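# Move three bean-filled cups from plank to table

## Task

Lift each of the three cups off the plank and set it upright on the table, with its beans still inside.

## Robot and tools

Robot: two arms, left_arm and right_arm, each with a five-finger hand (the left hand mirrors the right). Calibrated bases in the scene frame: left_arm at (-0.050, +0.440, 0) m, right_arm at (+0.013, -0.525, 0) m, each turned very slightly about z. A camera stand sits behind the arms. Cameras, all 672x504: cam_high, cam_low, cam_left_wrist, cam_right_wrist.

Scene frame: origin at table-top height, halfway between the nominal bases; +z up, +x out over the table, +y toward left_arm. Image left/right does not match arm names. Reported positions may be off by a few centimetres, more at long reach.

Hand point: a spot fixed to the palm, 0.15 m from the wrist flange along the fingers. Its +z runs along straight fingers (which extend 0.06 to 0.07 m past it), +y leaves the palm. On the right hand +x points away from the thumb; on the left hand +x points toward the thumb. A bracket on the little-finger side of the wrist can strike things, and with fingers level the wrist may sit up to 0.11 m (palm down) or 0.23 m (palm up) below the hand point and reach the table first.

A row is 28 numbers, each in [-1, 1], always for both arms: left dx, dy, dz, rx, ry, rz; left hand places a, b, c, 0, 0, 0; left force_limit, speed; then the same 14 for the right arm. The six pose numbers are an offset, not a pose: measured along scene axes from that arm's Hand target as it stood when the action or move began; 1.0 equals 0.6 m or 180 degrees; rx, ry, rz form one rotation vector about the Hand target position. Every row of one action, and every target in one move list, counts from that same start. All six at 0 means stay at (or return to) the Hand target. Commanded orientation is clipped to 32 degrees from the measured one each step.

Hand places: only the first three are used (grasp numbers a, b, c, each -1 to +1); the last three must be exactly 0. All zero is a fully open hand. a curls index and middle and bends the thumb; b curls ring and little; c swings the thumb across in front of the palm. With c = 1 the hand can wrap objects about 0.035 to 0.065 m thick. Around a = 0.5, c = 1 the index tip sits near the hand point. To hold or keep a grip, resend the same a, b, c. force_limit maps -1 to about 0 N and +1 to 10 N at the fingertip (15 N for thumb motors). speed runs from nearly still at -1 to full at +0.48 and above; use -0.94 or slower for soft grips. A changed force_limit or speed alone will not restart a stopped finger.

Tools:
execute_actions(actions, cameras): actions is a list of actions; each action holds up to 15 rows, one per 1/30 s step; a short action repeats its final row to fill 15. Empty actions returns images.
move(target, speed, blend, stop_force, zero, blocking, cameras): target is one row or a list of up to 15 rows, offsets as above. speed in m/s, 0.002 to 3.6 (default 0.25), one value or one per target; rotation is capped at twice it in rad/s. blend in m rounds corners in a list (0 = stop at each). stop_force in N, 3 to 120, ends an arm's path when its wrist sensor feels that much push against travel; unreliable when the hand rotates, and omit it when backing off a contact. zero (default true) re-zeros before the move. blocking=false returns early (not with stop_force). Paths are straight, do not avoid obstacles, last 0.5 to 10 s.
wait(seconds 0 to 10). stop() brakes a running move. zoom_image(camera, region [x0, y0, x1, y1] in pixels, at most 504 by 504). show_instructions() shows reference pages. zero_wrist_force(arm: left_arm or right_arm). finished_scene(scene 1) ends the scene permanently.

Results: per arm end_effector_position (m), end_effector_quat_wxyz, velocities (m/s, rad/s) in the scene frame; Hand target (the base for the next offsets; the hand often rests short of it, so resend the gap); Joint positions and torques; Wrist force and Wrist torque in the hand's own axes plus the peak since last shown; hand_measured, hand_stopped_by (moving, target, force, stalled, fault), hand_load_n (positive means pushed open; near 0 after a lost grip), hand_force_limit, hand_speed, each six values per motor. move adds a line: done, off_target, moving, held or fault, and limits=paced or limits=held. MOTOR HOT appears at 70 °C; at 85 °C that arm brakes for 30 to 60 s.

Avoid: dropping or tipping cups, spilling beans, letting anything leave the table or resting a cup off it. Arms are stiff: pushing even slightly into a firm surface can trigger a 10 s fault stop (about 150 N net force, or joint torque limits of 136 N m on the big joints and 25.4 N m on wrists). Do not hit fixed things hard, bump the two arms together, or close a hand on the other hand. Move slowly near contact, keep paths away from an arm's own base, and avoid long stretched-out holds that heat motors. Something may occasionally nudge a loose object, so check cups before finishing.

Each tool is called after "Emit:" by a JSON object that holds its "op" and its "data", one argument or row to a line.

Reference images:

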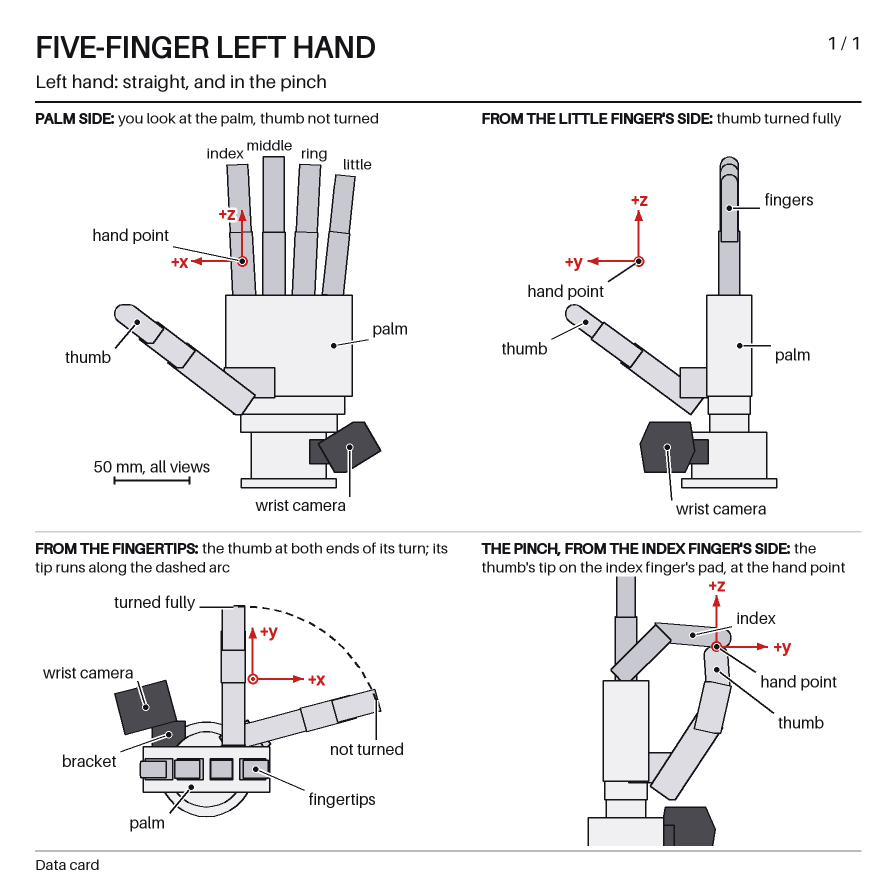

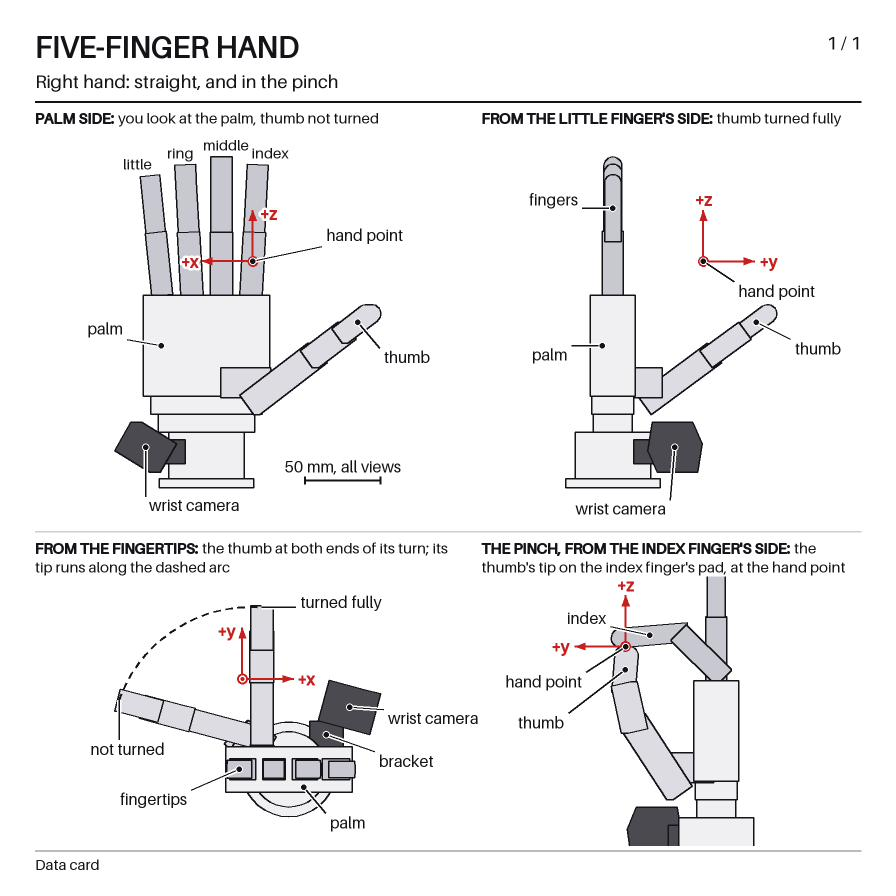

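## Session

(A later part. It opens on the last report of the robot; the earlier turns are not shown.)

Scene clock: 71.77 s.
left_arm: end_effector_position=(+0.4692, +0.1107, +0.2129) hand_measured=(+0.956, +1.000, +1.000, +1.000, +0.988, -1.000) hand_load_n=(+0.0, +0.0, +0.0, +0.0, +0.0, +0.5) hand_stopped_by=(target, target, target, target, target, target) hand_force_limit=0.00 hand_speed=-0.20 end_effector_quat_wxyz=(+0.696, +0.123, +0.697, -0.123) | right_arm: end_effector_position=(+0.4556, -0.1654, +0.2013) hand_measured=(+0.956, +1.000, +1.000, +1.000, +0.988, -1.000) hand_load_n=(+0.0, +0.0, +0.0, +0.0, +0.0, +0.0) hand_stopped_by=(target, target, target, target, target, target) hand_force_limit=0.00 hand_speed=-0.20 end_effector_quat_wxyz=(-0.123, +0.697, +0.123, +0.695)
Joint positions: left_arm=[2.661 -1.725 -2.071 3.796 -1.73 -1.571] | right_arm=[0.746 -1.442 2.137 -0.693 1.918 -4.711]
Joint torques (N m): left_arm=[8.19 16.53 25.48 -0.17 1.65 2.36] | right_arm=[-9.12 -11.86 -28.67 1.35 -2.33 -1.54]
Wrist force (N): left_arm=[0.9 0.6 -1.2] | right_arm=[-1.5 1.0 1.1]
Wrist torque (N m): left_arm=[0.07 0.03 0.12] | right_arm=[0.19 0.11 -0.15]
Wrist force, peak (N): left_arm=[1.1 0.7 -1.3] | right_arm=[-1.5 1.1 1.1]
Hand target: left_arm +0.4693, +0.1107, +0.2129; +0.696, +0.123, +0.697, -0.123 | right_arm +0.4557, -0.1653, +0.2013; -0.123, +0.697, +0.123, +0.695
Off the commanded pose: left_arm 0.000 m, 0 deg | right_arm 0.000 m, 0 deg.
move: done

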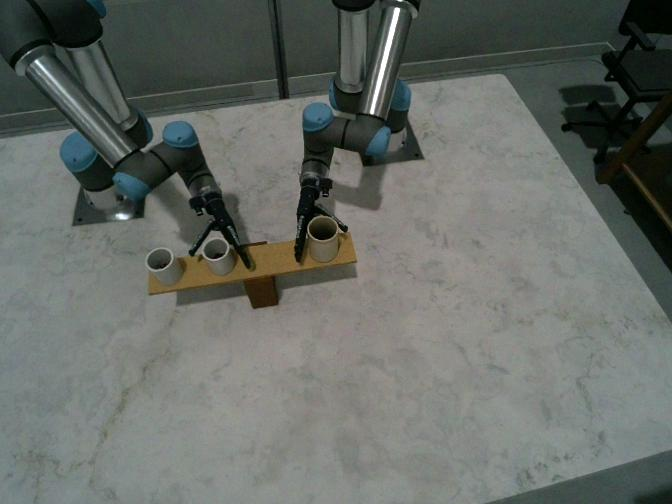

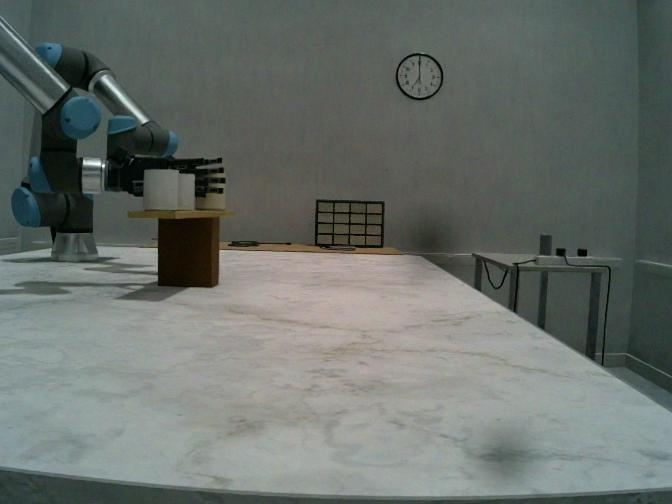

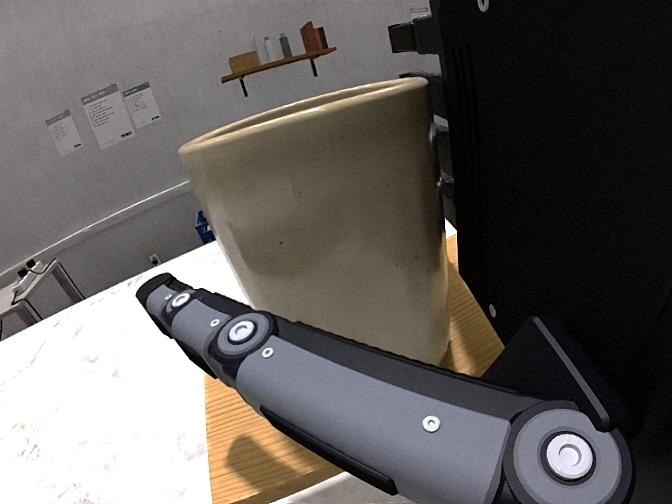

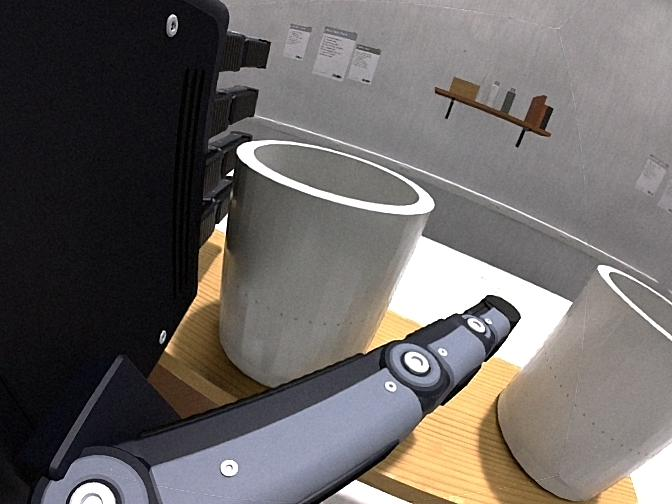

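Emit:
{"op": "move", "data": {
  "target": [0,0,0,0,0,0,0.25,0,1,0,0,0,-0.2,-0.9,0,0,0,0,0,0,-0.45,0,1,0,0,0,0.0,-0.2],
  "cameras": ["all"]
}}

Emit:
{"op": "zoom_image", "data": {
  "camera": "cam_left_wrist",
  "region": [120, 20, 500, 305]
}}

Emit:
{"op": "zoom_image", "data": {
  "camera": "cam_high",
  "region": [140, 140, 380, 320]
}}

Scene clock: 74.97 s.
left_arm: end_effector_position=(+0.4693, +0.1107, +0.2129) hand_measured=(+1.000, +0.962, +0.650, +0.500, +0.662, -1.000) hand_load_n=(+0.0, +0.0, +0.0, +1.5, +6.5, -1.5) hand_stopped_by=(target, target, target, target, force, target) hand_force_limit=-0.20 hand_speed=-0.90 end_effector_quat_wxyz=(+0.696, +0.123, +0.697, -0.123) | right_arm: end_effector_position=(+0.4557, -0.1653, +0.2013) hand_measured=(+0.956, +1.000, +1.000, +1.000, +0.988, -1.000) hand_load_n=(+0.0, +0.0, +0.0, +0.0, +0.0, +0.5) hand_stopped_by=(target, target, target, target, target, target) hand_force_limit=0.00 hand_speed=-0.20 end_effector_quat_wxyz=(-0.123, +0.697, +0.123, +0.695)
Joint positions: left_arm=[2.662 -1.726 -2.071 3.796 -1.73 -1.571] | right_arm=[0.746 -1.441 2.137 -0.693 1.918 -4.711]
Joint torques (N m): left_arm=[5.01 13.26 28.15 -0.16 0.12 2.19] | right_arm=[-7.77 -10.64 -28.25 1.49 -2.23 -1.02]
Wrist force (N): left_arm=[-0.4 4.0 -2.1] | right_arm=[-1.0 0.9 0.9]
Wrist torque (N m): left_arm=[0.17 0.04 0.09] | right_arm=[0.20 0.05 -0.13]
Wrist force, peak (N): left_arm=[-0.7 4.3 -2.8] | right_arm=[-1.7 1.0 1.0]
Hand target: left_arm +0.4693, +0.1107, +0.2129; +0.696, +0.123, +0.697, -0.123 | right_arm +0.4557, -0.1653, +0.2013; -0.123, +0.697, +0.123, +0.695
Off the commanded pose: left_arm 0.000 m, 0 deg | right_arm 0.000 m, 0 deg.
move: done

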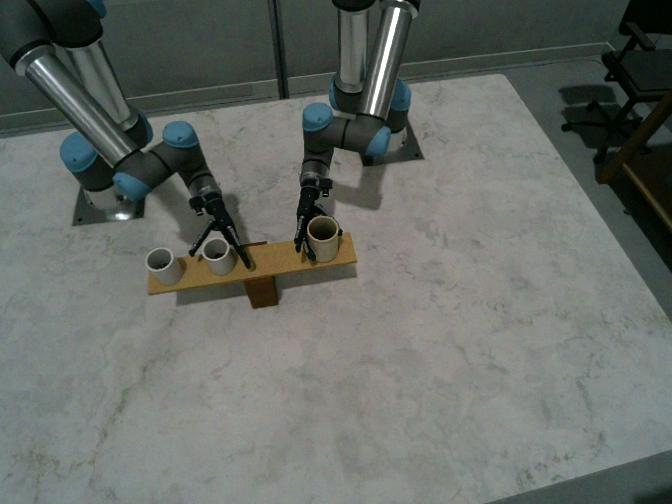

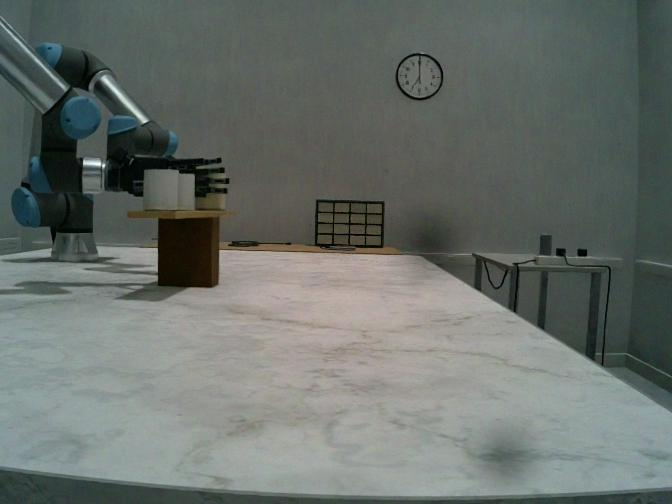

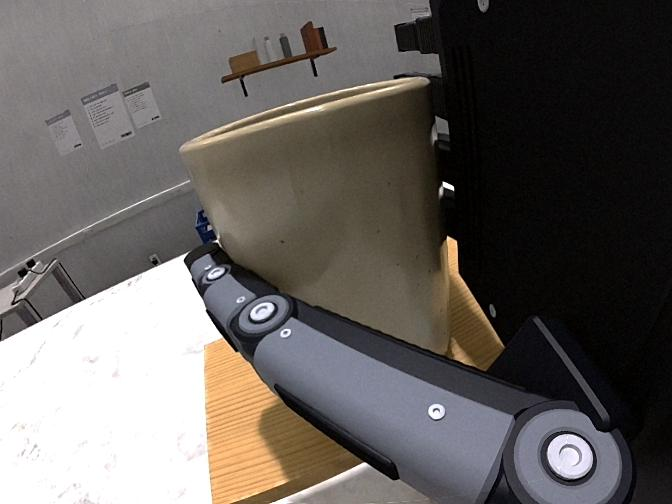

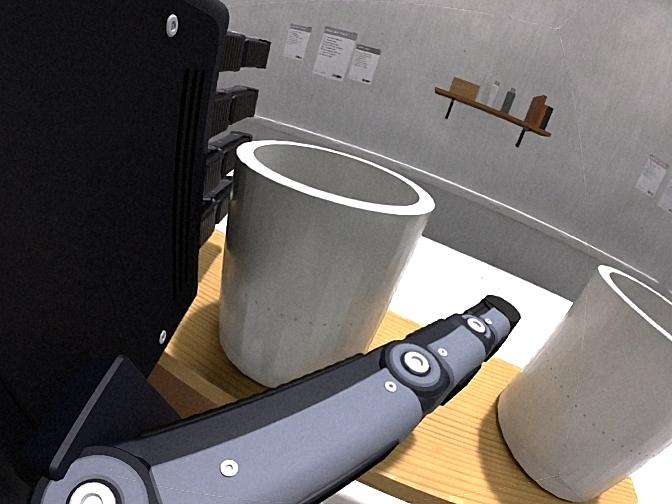

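Scaled by 1.326 from the camera's 672x504 image, which has a finer 960x720 frame.

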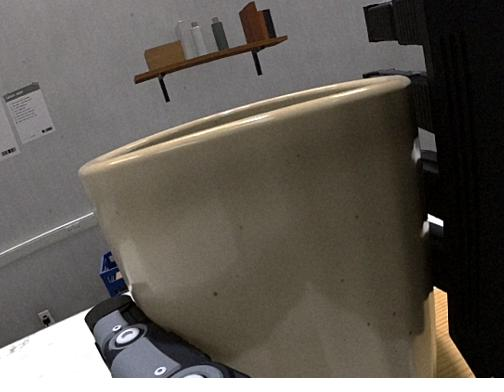

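Scaled by 2.100.

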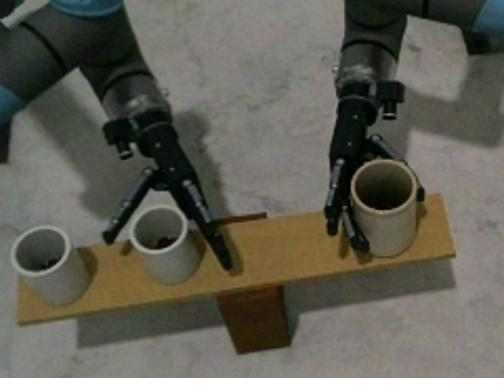

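Emit:
{"op": "move", "data": {
  "target": [0,0,0,0,0,0,0.4,0,1,0,0,0,-0.2,-0.9,0,0,0,0,0,0,-0.45,0,1,0,0,0,0.0,-0.2],
  "cameras": ["all"]
}}

Emit:
{"op": "zoom_image", "data": {
  "camera": "cam_high",
  "region": [140, 140, 380, 320]
}}

Scene clock: 76.43 s.
left_arm: end_effector_position=(+0.4693, +0.1107, +0.2129) hand_measured=(+1.000, +0.940, +0.474, +0.484, +0.664, -1.000) hand_load_n=(+0.0, +0.0, +4.0, +2.5, +9.0, +1.0) hand_stopped_by=(target, target, force, force, force, target) hand_force_limit=-0.20 hand_speed=-0.90 end_effector_quat_wxyz=(+0.696, +0.123, +0.697, -0.123) | right_arm: end_effector_position=(+0.4557, -0.1653, +0.2013) hand_measured=(+0.956, +1.000, +1.000, +1.000, +0.988, -1.000) hand_load_n=(+0.0, +0.0, +0.0, +0.0, +0.0, +0.0) hand_stopped_by=(target, target, target, target, target, target) hand_force_limit=0.00 hand_speed=-0.20 end_effector_quat_wxyz=(-0.123, +0.697, +0.123, +0.695)
Joint positions: left_arm=[2.662 -1.726 -2.071 3.796 -1.73 -1.571] | right_arm=[0.746 -1.441 2.137 -0.693 1.918 -4.711]
Joint torques (N m): left_arm=[-0.53 14.78 26.28 0.69 -0.78 2.29] | right_arm=[-8.04 -10.51 -28.5 1.38 -2.27 -0.89]
Wrist force (N): left_arm=[0.7 -1.9 0.3] | right_arm=[-1.3 1.2 0.8]
Wrist torque (N m): left_arm=[-0.09 0.00 0.14] | right_arm=[0.24 0.09 -0.13]
Wrist force, peak (N): left_arm=[-0.2 4.2 -2.3] | right_arm=[-1.4 1.2 1.1]
Hand target: left_arm +0.4693, +0.1107, +0.2129; +0.696, +0.123, +0.697, -0.123 | right_arm +0.4557, -0.1653, +0.2013; -0.123, +0.697, +0.123, +0.695
Off the commanded pose: left_arm 0.000 m, 0 deg | right_arm 0.000 m, 0 deg.
move: done

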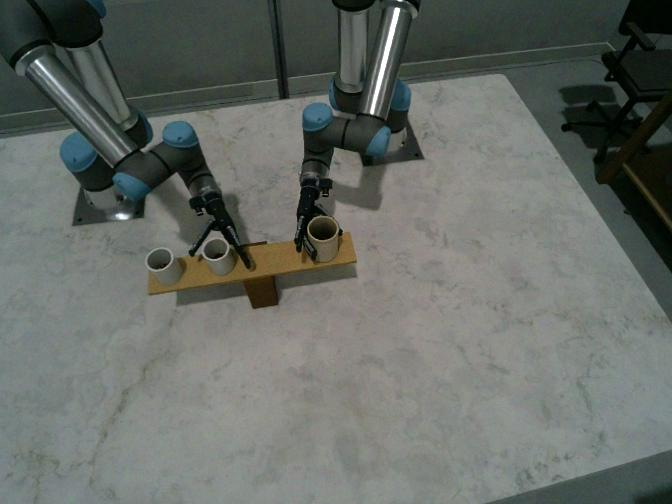

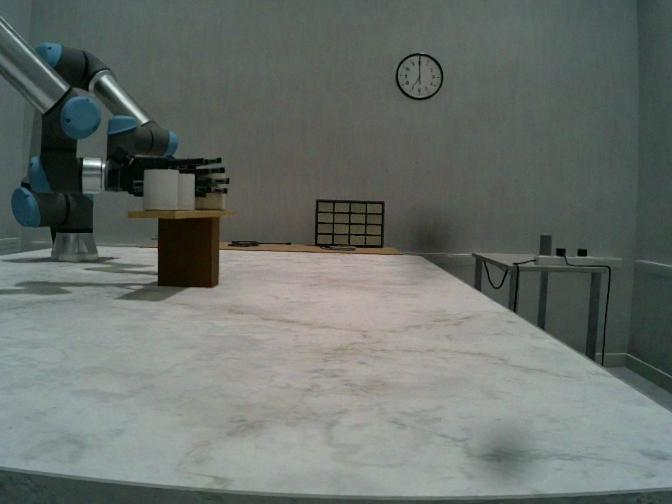

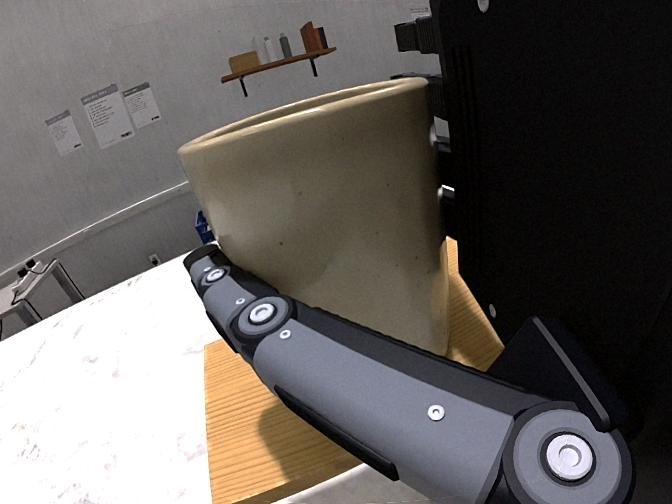

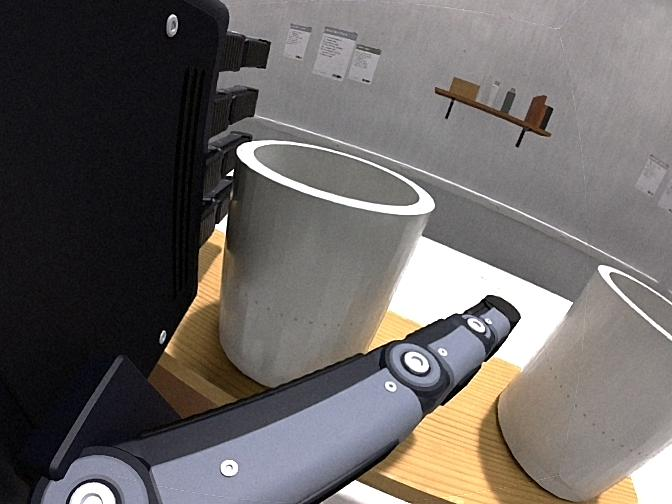

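Scaled by 2.100.

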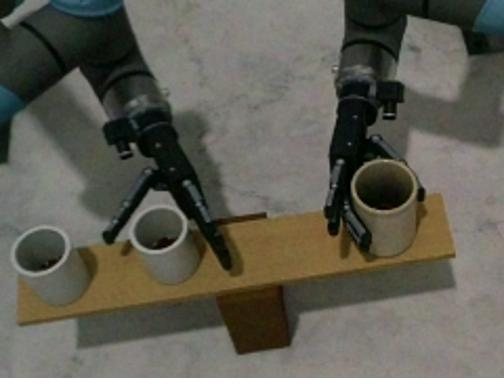

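Emit:
{"op": "move", "data": {
  "target": [0,0,0,0,0,0,0.4,0,1,0,0,0,-0.2,-0.9,0,0,0,0,0,0,0.3,0,1,0,0,0,-0.3,-0.9],
  "cameras": ["cam_high", "cam_right_wrist"]
}}

Emit:
{"op": "zoom_image", "data": {
  "camera": "cam_high",
  "region": [140, 140, 380, 320]
}}

Scene clock: 80.57 s.
left_arm: end_effector_position=(+0.4693, +0.1107, +0.2129) hand_measured=(+1.000, +0.940, +0.474, +0.484, +0.664, -1.000) hand_load_n=(+0.0, +0.0, +4.0, +2.5, +9.0, +0.5) hand_stopped_by=(target, target, force, force, force, target) hand_force_limit=-0.20 hand_speed=-0.90 end_effector_quat_wxyz=(+0.696, +0.123, +0.697, -0.123) | right_arm: end_effector_position=(+0.4557, -0.1653, +0.2013) hand_measured=(+1.000, +0.956, +0.550, +0.400, +0.550, -1.000) hand_load_n=(+0.0, +0.0, +0.0, +2.5, +5.0, +0.0) hand_stopped_by=(target, target, target, target, force, target) hand_force_limit=-0.30 hand_speed=-0.90 end_effector_quat_wxyz=(-0.123, +0.697, +0.123, +0.695)
Joint positions: left_arm=[2.662 -1.726 -2.071 3.796 -1.73 -1.571] | right_arm=[0.746 -1.441 2.137 -0.693 1.918 -4.711]
Joint torques (N m): left_arm=[-0.09 13.65 20.13 2.84 -1.37 2.08] | right_arm=[-7.72 -11.57 -28.18 1.22 -2.02 -0.3]
Wrist force (N): left_arm=[1.0 -1.5 0.4] | right_arm=[-1.4 0.8 0.8]
Wrist torque (N m): left_arm=[-0.05 0.02 0.13] | right_arm=[0.13 0.09 -0.11]
Wrist force, peak (N): left_arm=[0.8 -2.1 0.4] | right_arm=[-1.8 0.7 1.3]
Hand target: left_arm +0.4693, +0.1107, +0.2129; +0.696, +0.123, +0.697, -0.123 | right_arm +0.4557, -0.1653, +0.2013; -0.123, +0.697, +0.123, +0.695
Off the commanded pose: left_arm 0.000 m, 0 deg | right_arm 0.000 m, 0 deg.
move: done
Images, in order (width x height): cam_high 672x504, cam_right_wrist 672x504.

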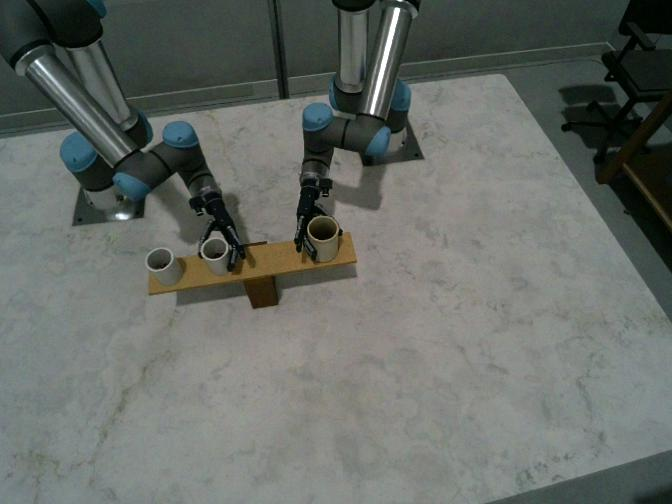

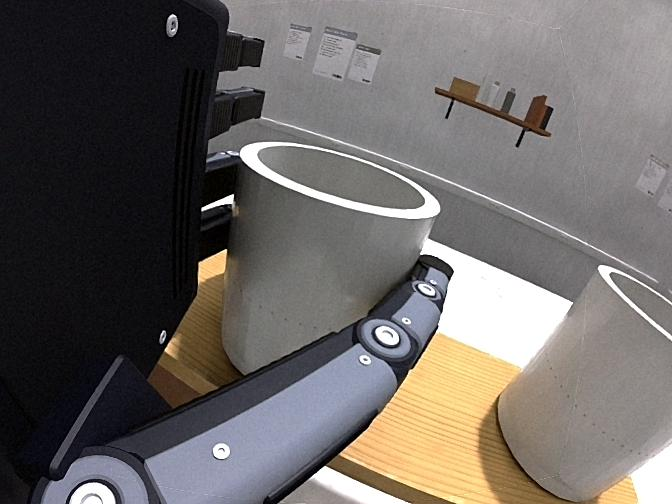

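Scaled by 2.100.

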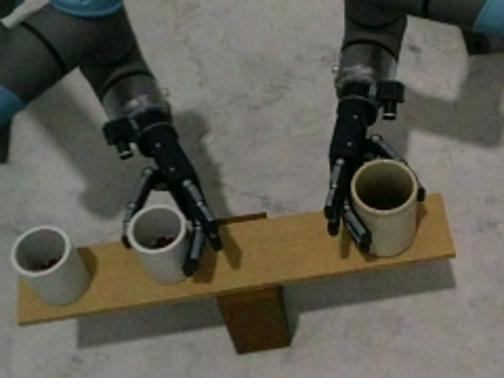

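Emit:
{"op": "move", "data": {
  "target": [0,0,0,0,0,0,0.4,0,1,0,0,0,-0.2,-0.9,0,0,0,0,0,0,0.5,0,1,0,0,0,-0.2,-0.9],
  "cameras": ["cam_high", "cam_right_wrist"]
}}

Emit:
{"op": "zoom_image", "data": {
  "camera": "cam_high",
  "region": [140, 140, 380, 320]
}}

Scene clock: 81.73 s.
left_arm: end_effector_position=(+0.4693, +0.1107, +0.2129) hand_measured=(+1.000, +0.940, +0.474, +0.484, +0.664, -1.000) hand_load_n=(+0.0, +0.0, +4.0, +2.5, +9.0, +0.5) hand_stopped_by=(target, target, force, force, force, target) hand_force_limit=-0.20 hand_speed=-0.90 end_effector_quat_wxyz=(+0.696, +0.123, +0.697, -0.123) | right_arm: end_effector_position=(+0.4557, -0.1653, +0.2013) hand_measured=(+1.000, +0.926, +0.376, +0.392, +0.550, -1.000) hand_load_n=(+0.0, +0.0, +5.0, +0.0, +11.0, +0.5) hand_stopped_by=(target, target, force, force, force, target) hand_force_limit=-0.20 hand_speed=-0.90 end_effector_quat_wxyz=(-0.123, +0.697, +0.123, +0.695)
Joint positions: left_arm=[2.662 -1.726 -2.071 3.796 -1.73 -1.571] | right_arm=[0.746 -1.441 2.137 -0.693 1.918 -4.711]
Joint torques (N m): left_arm=[-1.41 14.64 18.14 3.46 -1.89 2.42] | right_arm=[-7.3 -13.21 -27.8 1.16 -1.94 -0.22]
Wrist force (N): left_arm=[0.4 -1.8 0.3] | right_arm=[-0.4 0.9 0.6]
Wrist torque (N m): left_arm=[-0.07 0.03 0.12] | right_arm=[0.24 0.02 -0.16]
Wrist force, peak (N): left_arm=[0.6 -2.1 0.3] | right_arm=[-1.7 0.9 1.3]
Hand target: left_arm +0.4693, +0.1107, +0.2129; +0.696, +0.123, +0.697, -0.123 | right_arm +0.4557, -0.1653, +0.2013; -0.123, +0.697, +0.123, +0.695
Off the commanded pose: left_arm 0.000 m, 0 deg | right_arm 0.000 m, 0 deg.
move: done
Images, in order (width x height): cam_high 672x504, cam_right_wrist 672x504.

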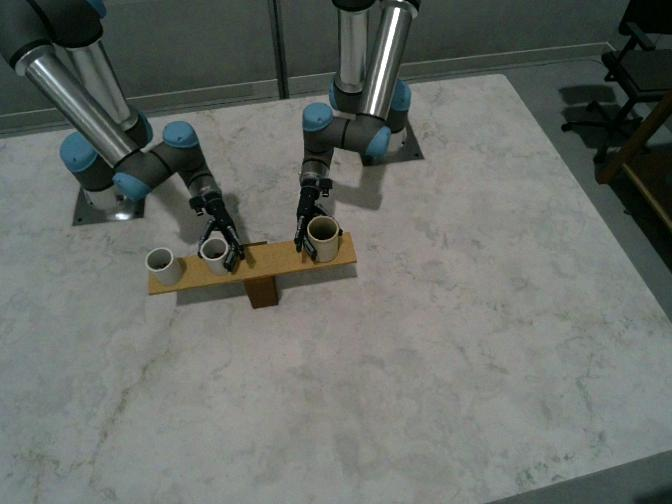

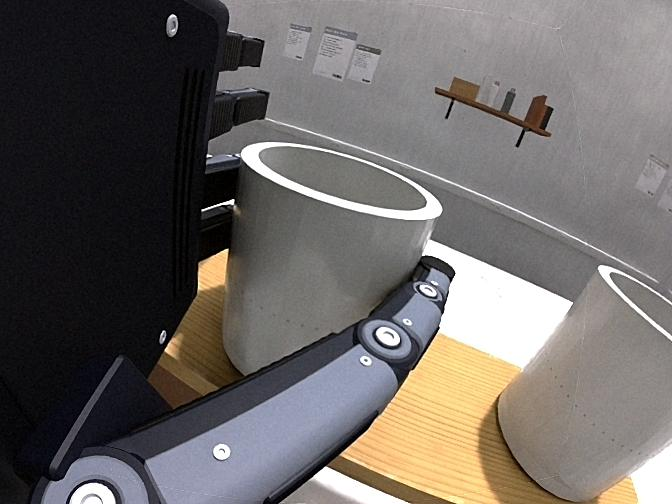

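Scaled by 2.100.

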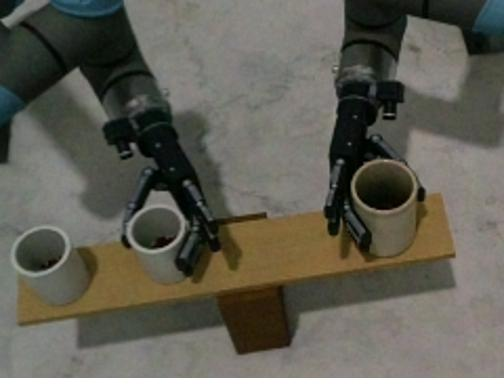

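Emit:
{"op": "move", "data": {
  "target": [0,0,0,0,0,0,0.4,0,1,0,0,0,-0.2,-0.9,0,0,0,0,0,0,0.55,0,1,0,0,0,-0.2,-0.92],
  "cameras": ["cam_right_wrist"]
}}

Scene clock: 82.60 s.
left_arm: end_effector_position=(+0.4693, +0.1107, +0.2129) hand_measured=(+1.000, +0.940, +0.474, +0.484, +0.664, -1.000) hand_load_n=(+0.0, +0.0, +4.0, +2.5, +9.0, +1.0) hand_stopped_by=(target, target, force, force, force, target) hand_force_limit=-0.20 hand_speed=-0.90 end_effector_quat_wxyz=(+0.696, +0.123, +0.697, -0.123) | right_arm: end_effector_position=(+0.4557, -0.1653, +0.2013) hand_measured=(+1.000, +0.918, +0.376, +0.380, +0.550, -1.000) hand_load_n=(+0.0, +0.0, +2.5, +3.5, +13.0, +0.5) hand_stopped_by=(target, target, force, force, force, target) hand_force_limit=-0.20 hand_speed=-0.92 end_effector_quat_wxyz=(-0.123, +0.697, +0.123, +0.695)
Joint positions: left_arm=[2.662 -1.726 -2.071 3.796 -1.73 -1.571] | right_arm=[0.746 -1.441 2.137 -0.693 1.918 -4.711]
Joint torques (N m): left_arm=[-2.05 13.68 15.7 3.27 -1.69 2.14] | right_arm=[-5.97 -13.39 -27.1 0.99 -1.75 0.1]
Wrist force (N): left_arm=[0.7 -1.8 0.3] | right_arm=[-1.8 1.0 0.4]
Wrist torque (N m): left_arm=[-0.08 0.07 0.11] | right_arm=[0.21 0.12 -0.14]
Wrist force, peak (N): left_arm=[1.1 -1.9 0.2] | right_arm=[-1.8 1.3 0.9]
Hand target: left_arm +0.4693, +0.1107, +0.2129; +0.696, +0.123, +0.697, -0.123 | right_arm +0.4557, -0.1653, +0.2013; -0.123, +0.697, +0.123, +0.695
Off the commanded pose: left_arm 0.000 m, 0 deg | right_arm 0.000 m, 0 deg.
move: done
Images, in order (width x height): cam_right_wrist 672x504.

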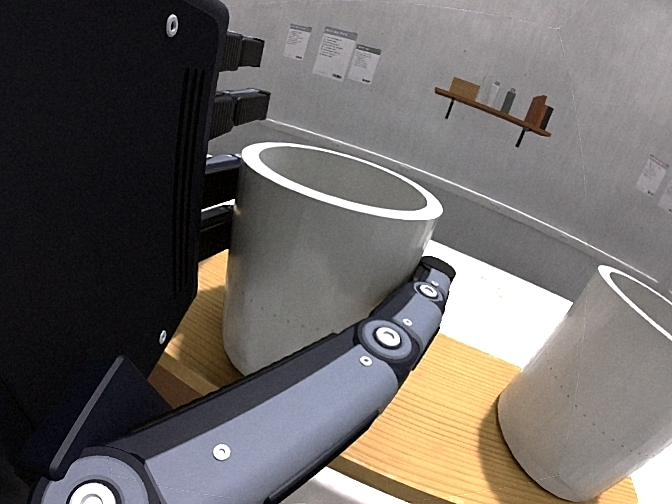

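Emit:
{"op": "zero_wrist_force", "data": {
  "arm": "right_arm"
}}

Emit:
{"op": "zero_wrist_force", "data": {
  "arm": "left_arm"
}}

Emit:
{"op": "move", "data": {
  "target": [0,0,0,0,0,0,0.4,0,1,0,0,0,-0.2,-0.9,0,0,0.025,0,0,0,0.55,0,1,0,0,0,-0.2,-0.92],
  "cameras": ["all"],
  "speed": 0.02
}}

Emit:
{"op": "zoom_image", "data": {
  "camera": "cam_high",
  "region": [140, 140, 380, 320]
}}

Emit:
{"op": "zoom_image", "data": {
  "camera": "cam_low",
  "region": [100, 130, 260, 250]
}}

Wrist force sensor zeroed.

Wrist force sensor zeroed.

Scene clock: 84.43 s.
left_arm: end_effector_position=(+0.4693, +0.1107, +0.2129) hand_measured=(+1.000, +0.940, +0.474, +0.484, +0.664, -1.000) hand_load_n=(+0.0, +0.0, +4.0, +2.5, +9.0, +1.0) hand_stopped_by=(target, target, force, force, force, target) hand_force_limit=-0.20 hand_speed=-0.90 end_effector_quat_wxyz=(+0.696, +0.123, +0.697, -0.123) | right_arm: end_effector_position=(+0.4557, -0.1653, +0.2161) hand_measured=(+1.000, +0.918, +0.376, +0.380, +0.550, -1.000) hand_load_n=(+0.0, +0.0, +2.5, +4.0, +13.0, +1.0) hand_stopped_by=(target, target, force, force, force, target) hand_force_limit=-0.20 hand_speed=-0.92 end_effector_quat_wxyz=(-0.123, +0.697, +0.123, +0.695)
Joint positions: left_arm=[2.662 -1.726 -2.071 3.796 -1.73 -1.571] | right_arm=[0.746 -1.467 2.118 -0.649 1.918 -4.711]
Joint torques (N m): left_arm=[-0.7 13.42 13.4 3.35 -1.7 2.1] | right_arm=[-4.6 -36.4 -28.67 0.97 -1.65 -1.01]
Wrist force (N, zeroed by zero_wrist_force): left_arm=[0.3 0.7 -0.5] | right_arm=[-1.3 -0.2 0.4]
Wrist torque (N m, zeroed by zero_wrist_force): left_arm=[0.08 -0.04 0.03] | right_arm=[-0.03 -0.06 -0.02]
Wrist force, peak (N, zeroed by zero_wrist_force): left_arm=[0.7 0.7 -0.4] | right_arm=[-1.6 0.0 0.8]
Hand target: left_arm +0.4693, +0.1107, +0.2129; +0.696, +0.123, +0.697, -0.123 | right_arm +0.4557, -0.1653, +0.2163; -0.123, +0.697, +0.123, +0.695
Off the commanded pose: left_arm 0.000 m, 0 deg | right_arm 0.000 m, 0 deg.
move: done

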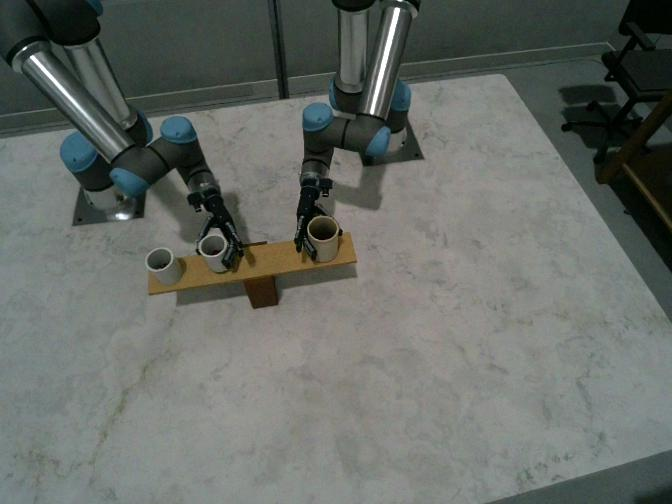

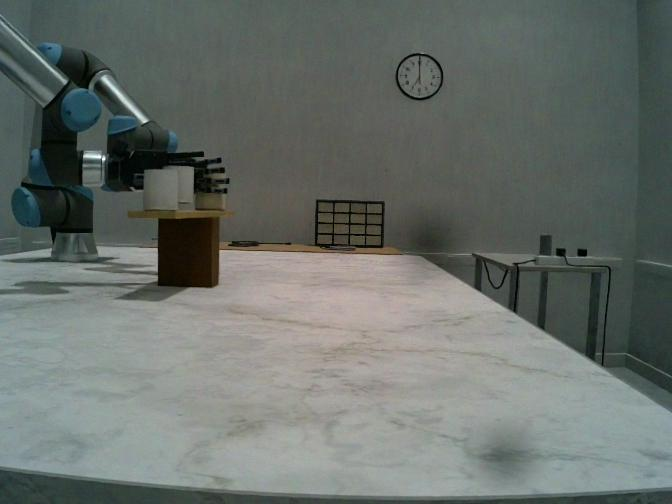

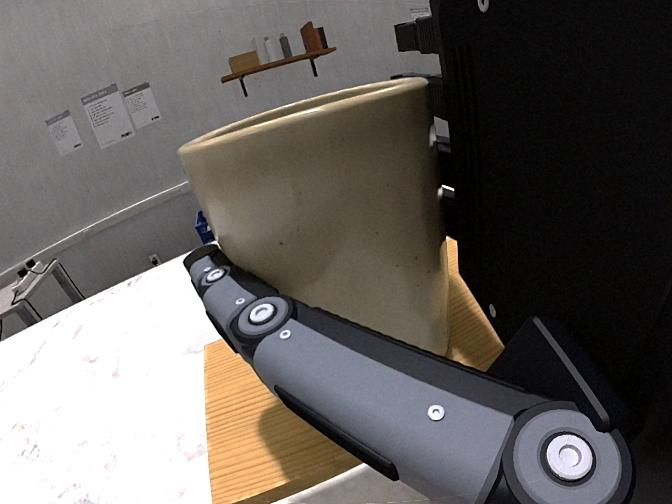

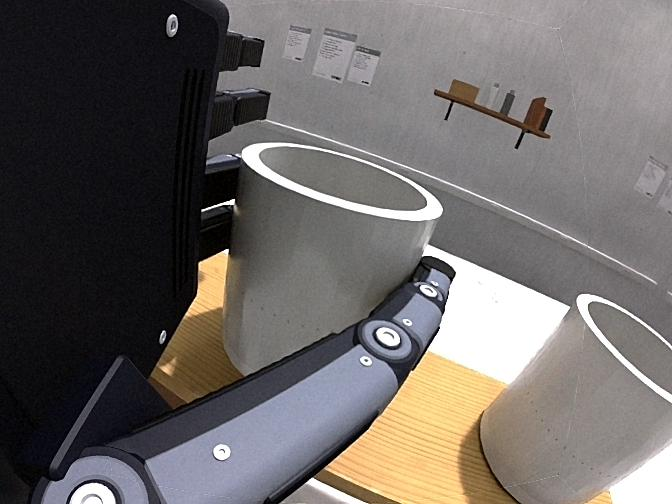

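Scaled by 2.100.

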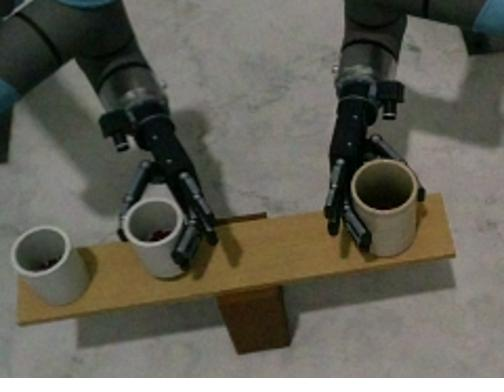

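Scaled by 3.150.

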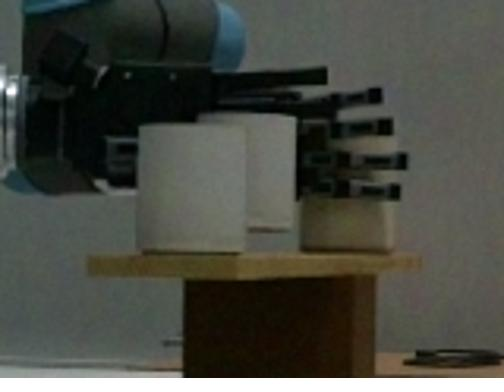

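Emit:
{"op": "move", "data": {
  "target": [
    [0,0,0,0,0,0,0.4,0,1,0,0,0,-0.2,-0.9,0,0,0.19,0,0,0,0.55,0,1,0,0,0,-0.2,-0.92],
    [0,0,0,0,0,0,0.4,0,1,0,0,0,-0.2,-0.9,0.2733,-0.425,0.19,0,0,0,0.55,0,1,0,0,0,-0.2,-0.92],
    [0,0,0,0,0,0,0.4,0,1,0,0,0,-0.2,-0.9,0.2733,-0.425,-0.19,0,0,0,0.55,0,1,0,0,0,-0.2,-0.92]
  ],
  "cameras": ["all"],
  "speed": 0.15,
  "blend": 0.03
}}

Emit:
{"op": "zoom_image", "data": {
  "camera": "cam_high",
  "region": [60, 160, 380, 400]
}}

Scene clock: 91.27 s.
left_arm: end_effector_position=(+0.4693, +0.1107, +0.2129) hand_measured=(+1.000, +0.940, +0.474, +0.484, +0.664, -1.000) hand_load_n=(+0.0, +0.0, +4.0, +2.5, +9.0, +0.5) hand_stopped_by=(target, target, force, force, force, target) hand_force_limit=-0.20 hand_speed=-0.90 end_effector_quat_wxyz=(+0.696, +0.123, +0.697, -0.123) | right_arm: end_effector_position=(+0.6197, -0.4203, +0.1023) hand_measured=(+1.000, +0.918, +0.376, +0.380, +0.550, -1.000) hand_load_n=(+0.0, +0.0, +2.5, +4.0, +13.0, +1.0) hand_stopped_by=(target, target, force, force, force, target) hand_force_limit=-0.20 hand_speed=-0.92 end_effector_quat_wxyz=(-0.123, +0.697, +0.123, +0.695)
Joint positions: left_arm=[2.662 -1.726 -2.071 3.796 -1.73 -1.571] | right_arm=[-0.119 -1.264 2.282 -1.016 1.053 -4.714]
Joint torques (N m): left_arm=[-0.79 15.15 10.48 3.19 -1.45 2.1] | right_arm=[7.03 -14.96 -0.95 -4.12 2.61 1.39]
Wrist force (N, zeroed by zero_wrist_force): left_arm=[0.4 0.3 -0.7] | right_arm=[-1.5 -0.5 0.5]
Wrist torque (N m, zeroed by zero_wrist_force): left_arm=[0.05 -0.01 0.02] | right_arm=[-0.08 -0.03 -0.20]
Wrist force, peak (N, zeroed by zero_wrist_force): left_arm=[0.5 0.6 -1.0] | right_arm=[-2.4 -0.1 0.3]
Hand target: left_arm +0.4693, +0.1107, +0.2129; +0.696, +0.123, +0.697, -0.123 | right_arm +0.6197, -0.4203, +0.1023; -0.123, +0.697, +0.123, +0.695
Off the commanded pose: left_arm 0.000 m, 0 deg | right_arm 0.000 m, 0 deg.
move: done

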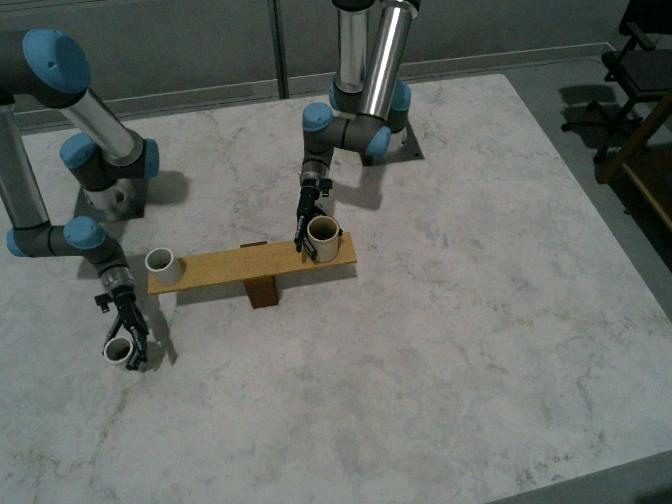

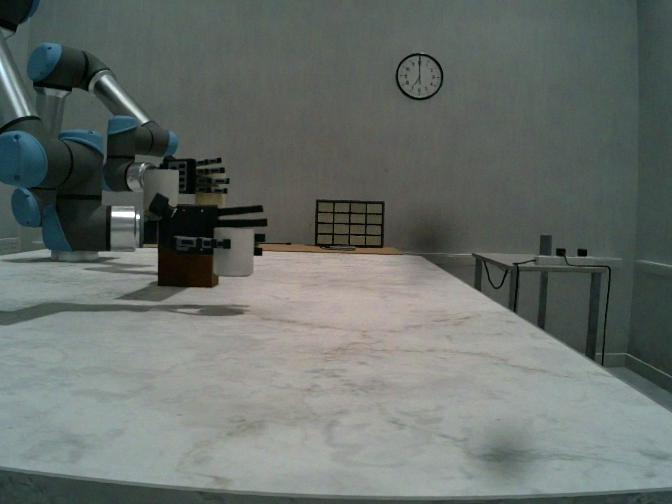

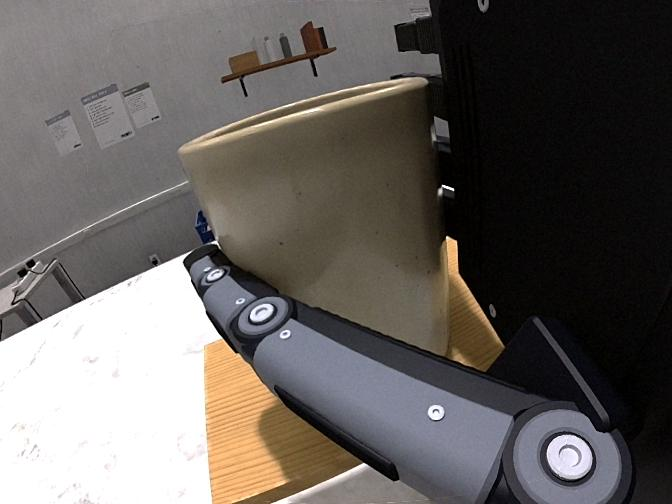

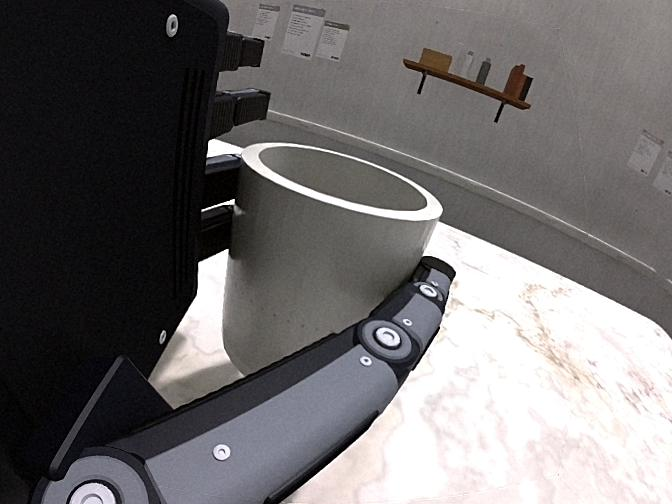

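Scaled by 1.575.

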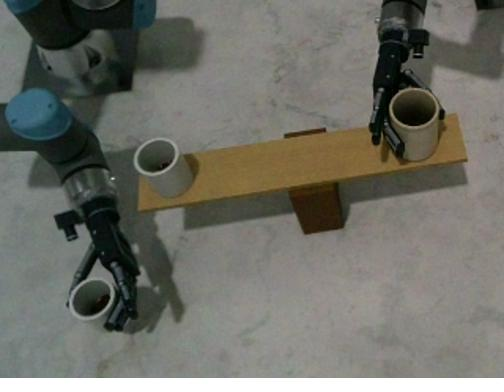

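Emit:
{"op": "move", "data": {
  "target": [0,0,0,0,0,0,0.4,0,1,0,0,0,-0.2,-0.9,0,0,-0.135,0,0,0,0.55,0,1,0,0,0,-0.2,-0.92],
  "cameras": ["all"],
  "speed": 0.02,
  "stop_force": 3
}}

Emit:
{"op": "zoom_image", "data": {
  "camera": "cam_low",
  "region": [80, 150, 300, 315]
}}

Scene clock: 96.03 s.
left_arm: end_effector_position=(+0.4693, +0.1107, +0.2129) hand_measured=(+1.000, +0.940, +0.474, +0.484, +0.664, -1.000) hand_load_n=(+0.0, +0.0, +4.0, +2.5, +9.0, +0.5) hand_stopped_by=(target, target, force, force, force, target) hand_force_limit=-0.20 hand_speed=-0.90 end_effector_quat_wxyz=(+0.696, +0.123, +0.697, -0.123) | right_arm: end_effector_position=(+0.6196, -0.4203, +0.0392) hand_measured=(+1.000, +0.918, +0.376, +0.380, +0.550, -1.000) hand_load_n=(+0.0, +0.0, +2.0, +5.0, +13.0, +0.5) hand_stopped_by=(target, target, force, force, force, target) hand_force_limit=-0.20 hand_speed=-0.92 end_effector_quat_wxyz=(-0.123, +0.697, +0.123, +0.695)
Joint positions: left_arm=[2.662 -1.726 -2.071 3.796 -1.73 -1.571] | right_arm=[-0.119 -1.085 2.302 -1.214 1.053 -4.714]
Joint torques (N m): left_arm=[-1 15.46 9.49 3.4 -1.08 1.81] | right_arm=[-3.73 -44.23 -11.07 0.93 0 -0.96]
Wrist force (N, zeroed by zero_wrist_force): left_arm=[0.6 0.7 -0.8] | right_arm=[-1.5 -0.1 0.5]
Wrist torque (N m, zeroed by zero_wrist_force): left_arm=[0.10 -0.05 0.03] | right_arm=[-0.04 -0.04 -0.18]
Wrist force, peak (N, zeroed by zero_wrist_force): left_arm=[0.6 0.7 -0.8] | right_arm=[8.0 0.1 1.1]
Hand target: left_arm +0.4693, +0.1107, +0.2129; +0.696, +0.123, +0.697, -0.123 | right_arm +0.6197, -0.4203, +0.0392; -0.123, +0.697, +0.123, +0.695 (not the last commanded pose)
Off the commanded pose: left_arm 0.000 m, 0 deg | right_arm 0.018 m, 0 deg.
move: contact (right_arm)

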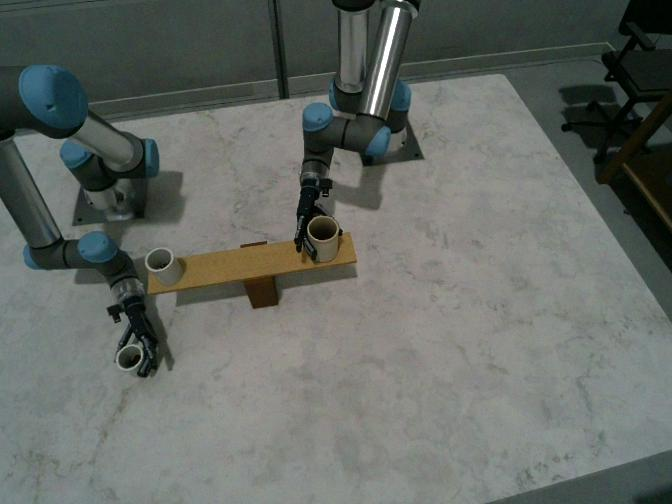

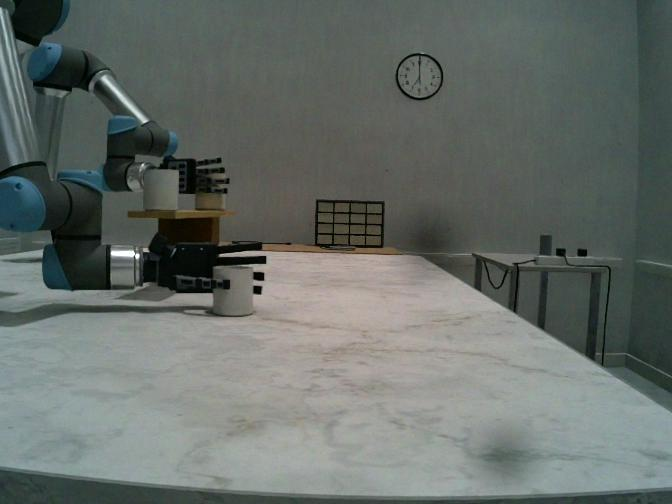

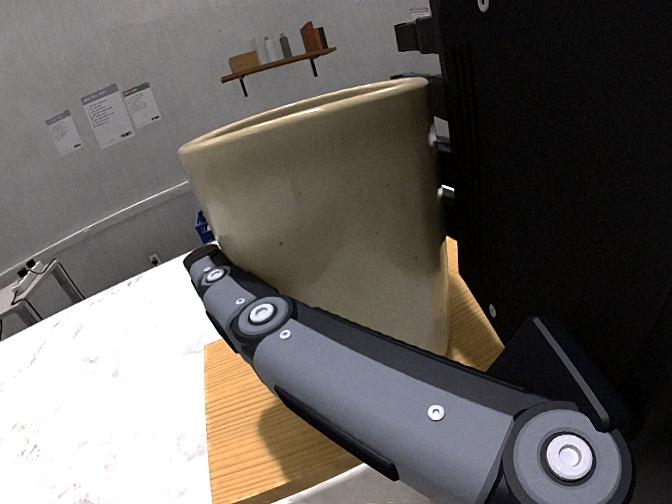

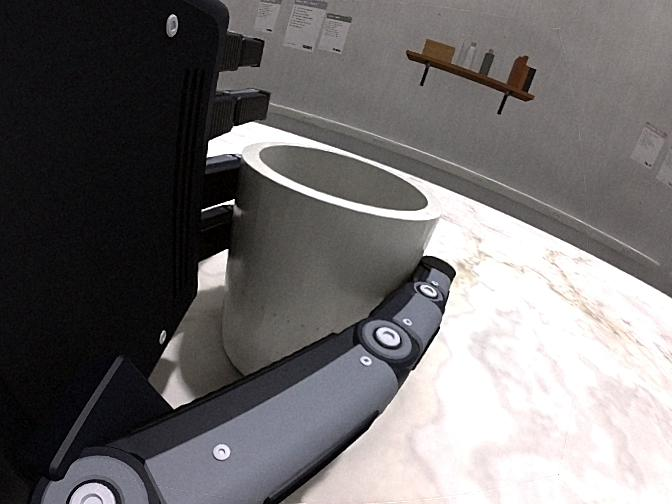

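Scaled by 2.291.

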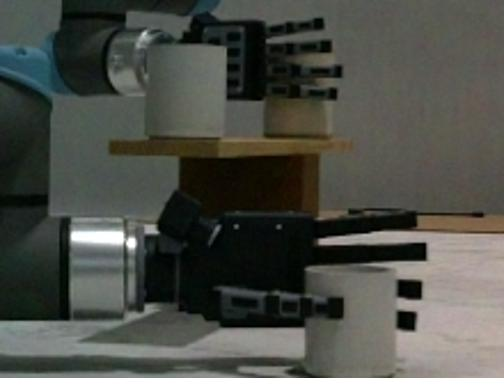

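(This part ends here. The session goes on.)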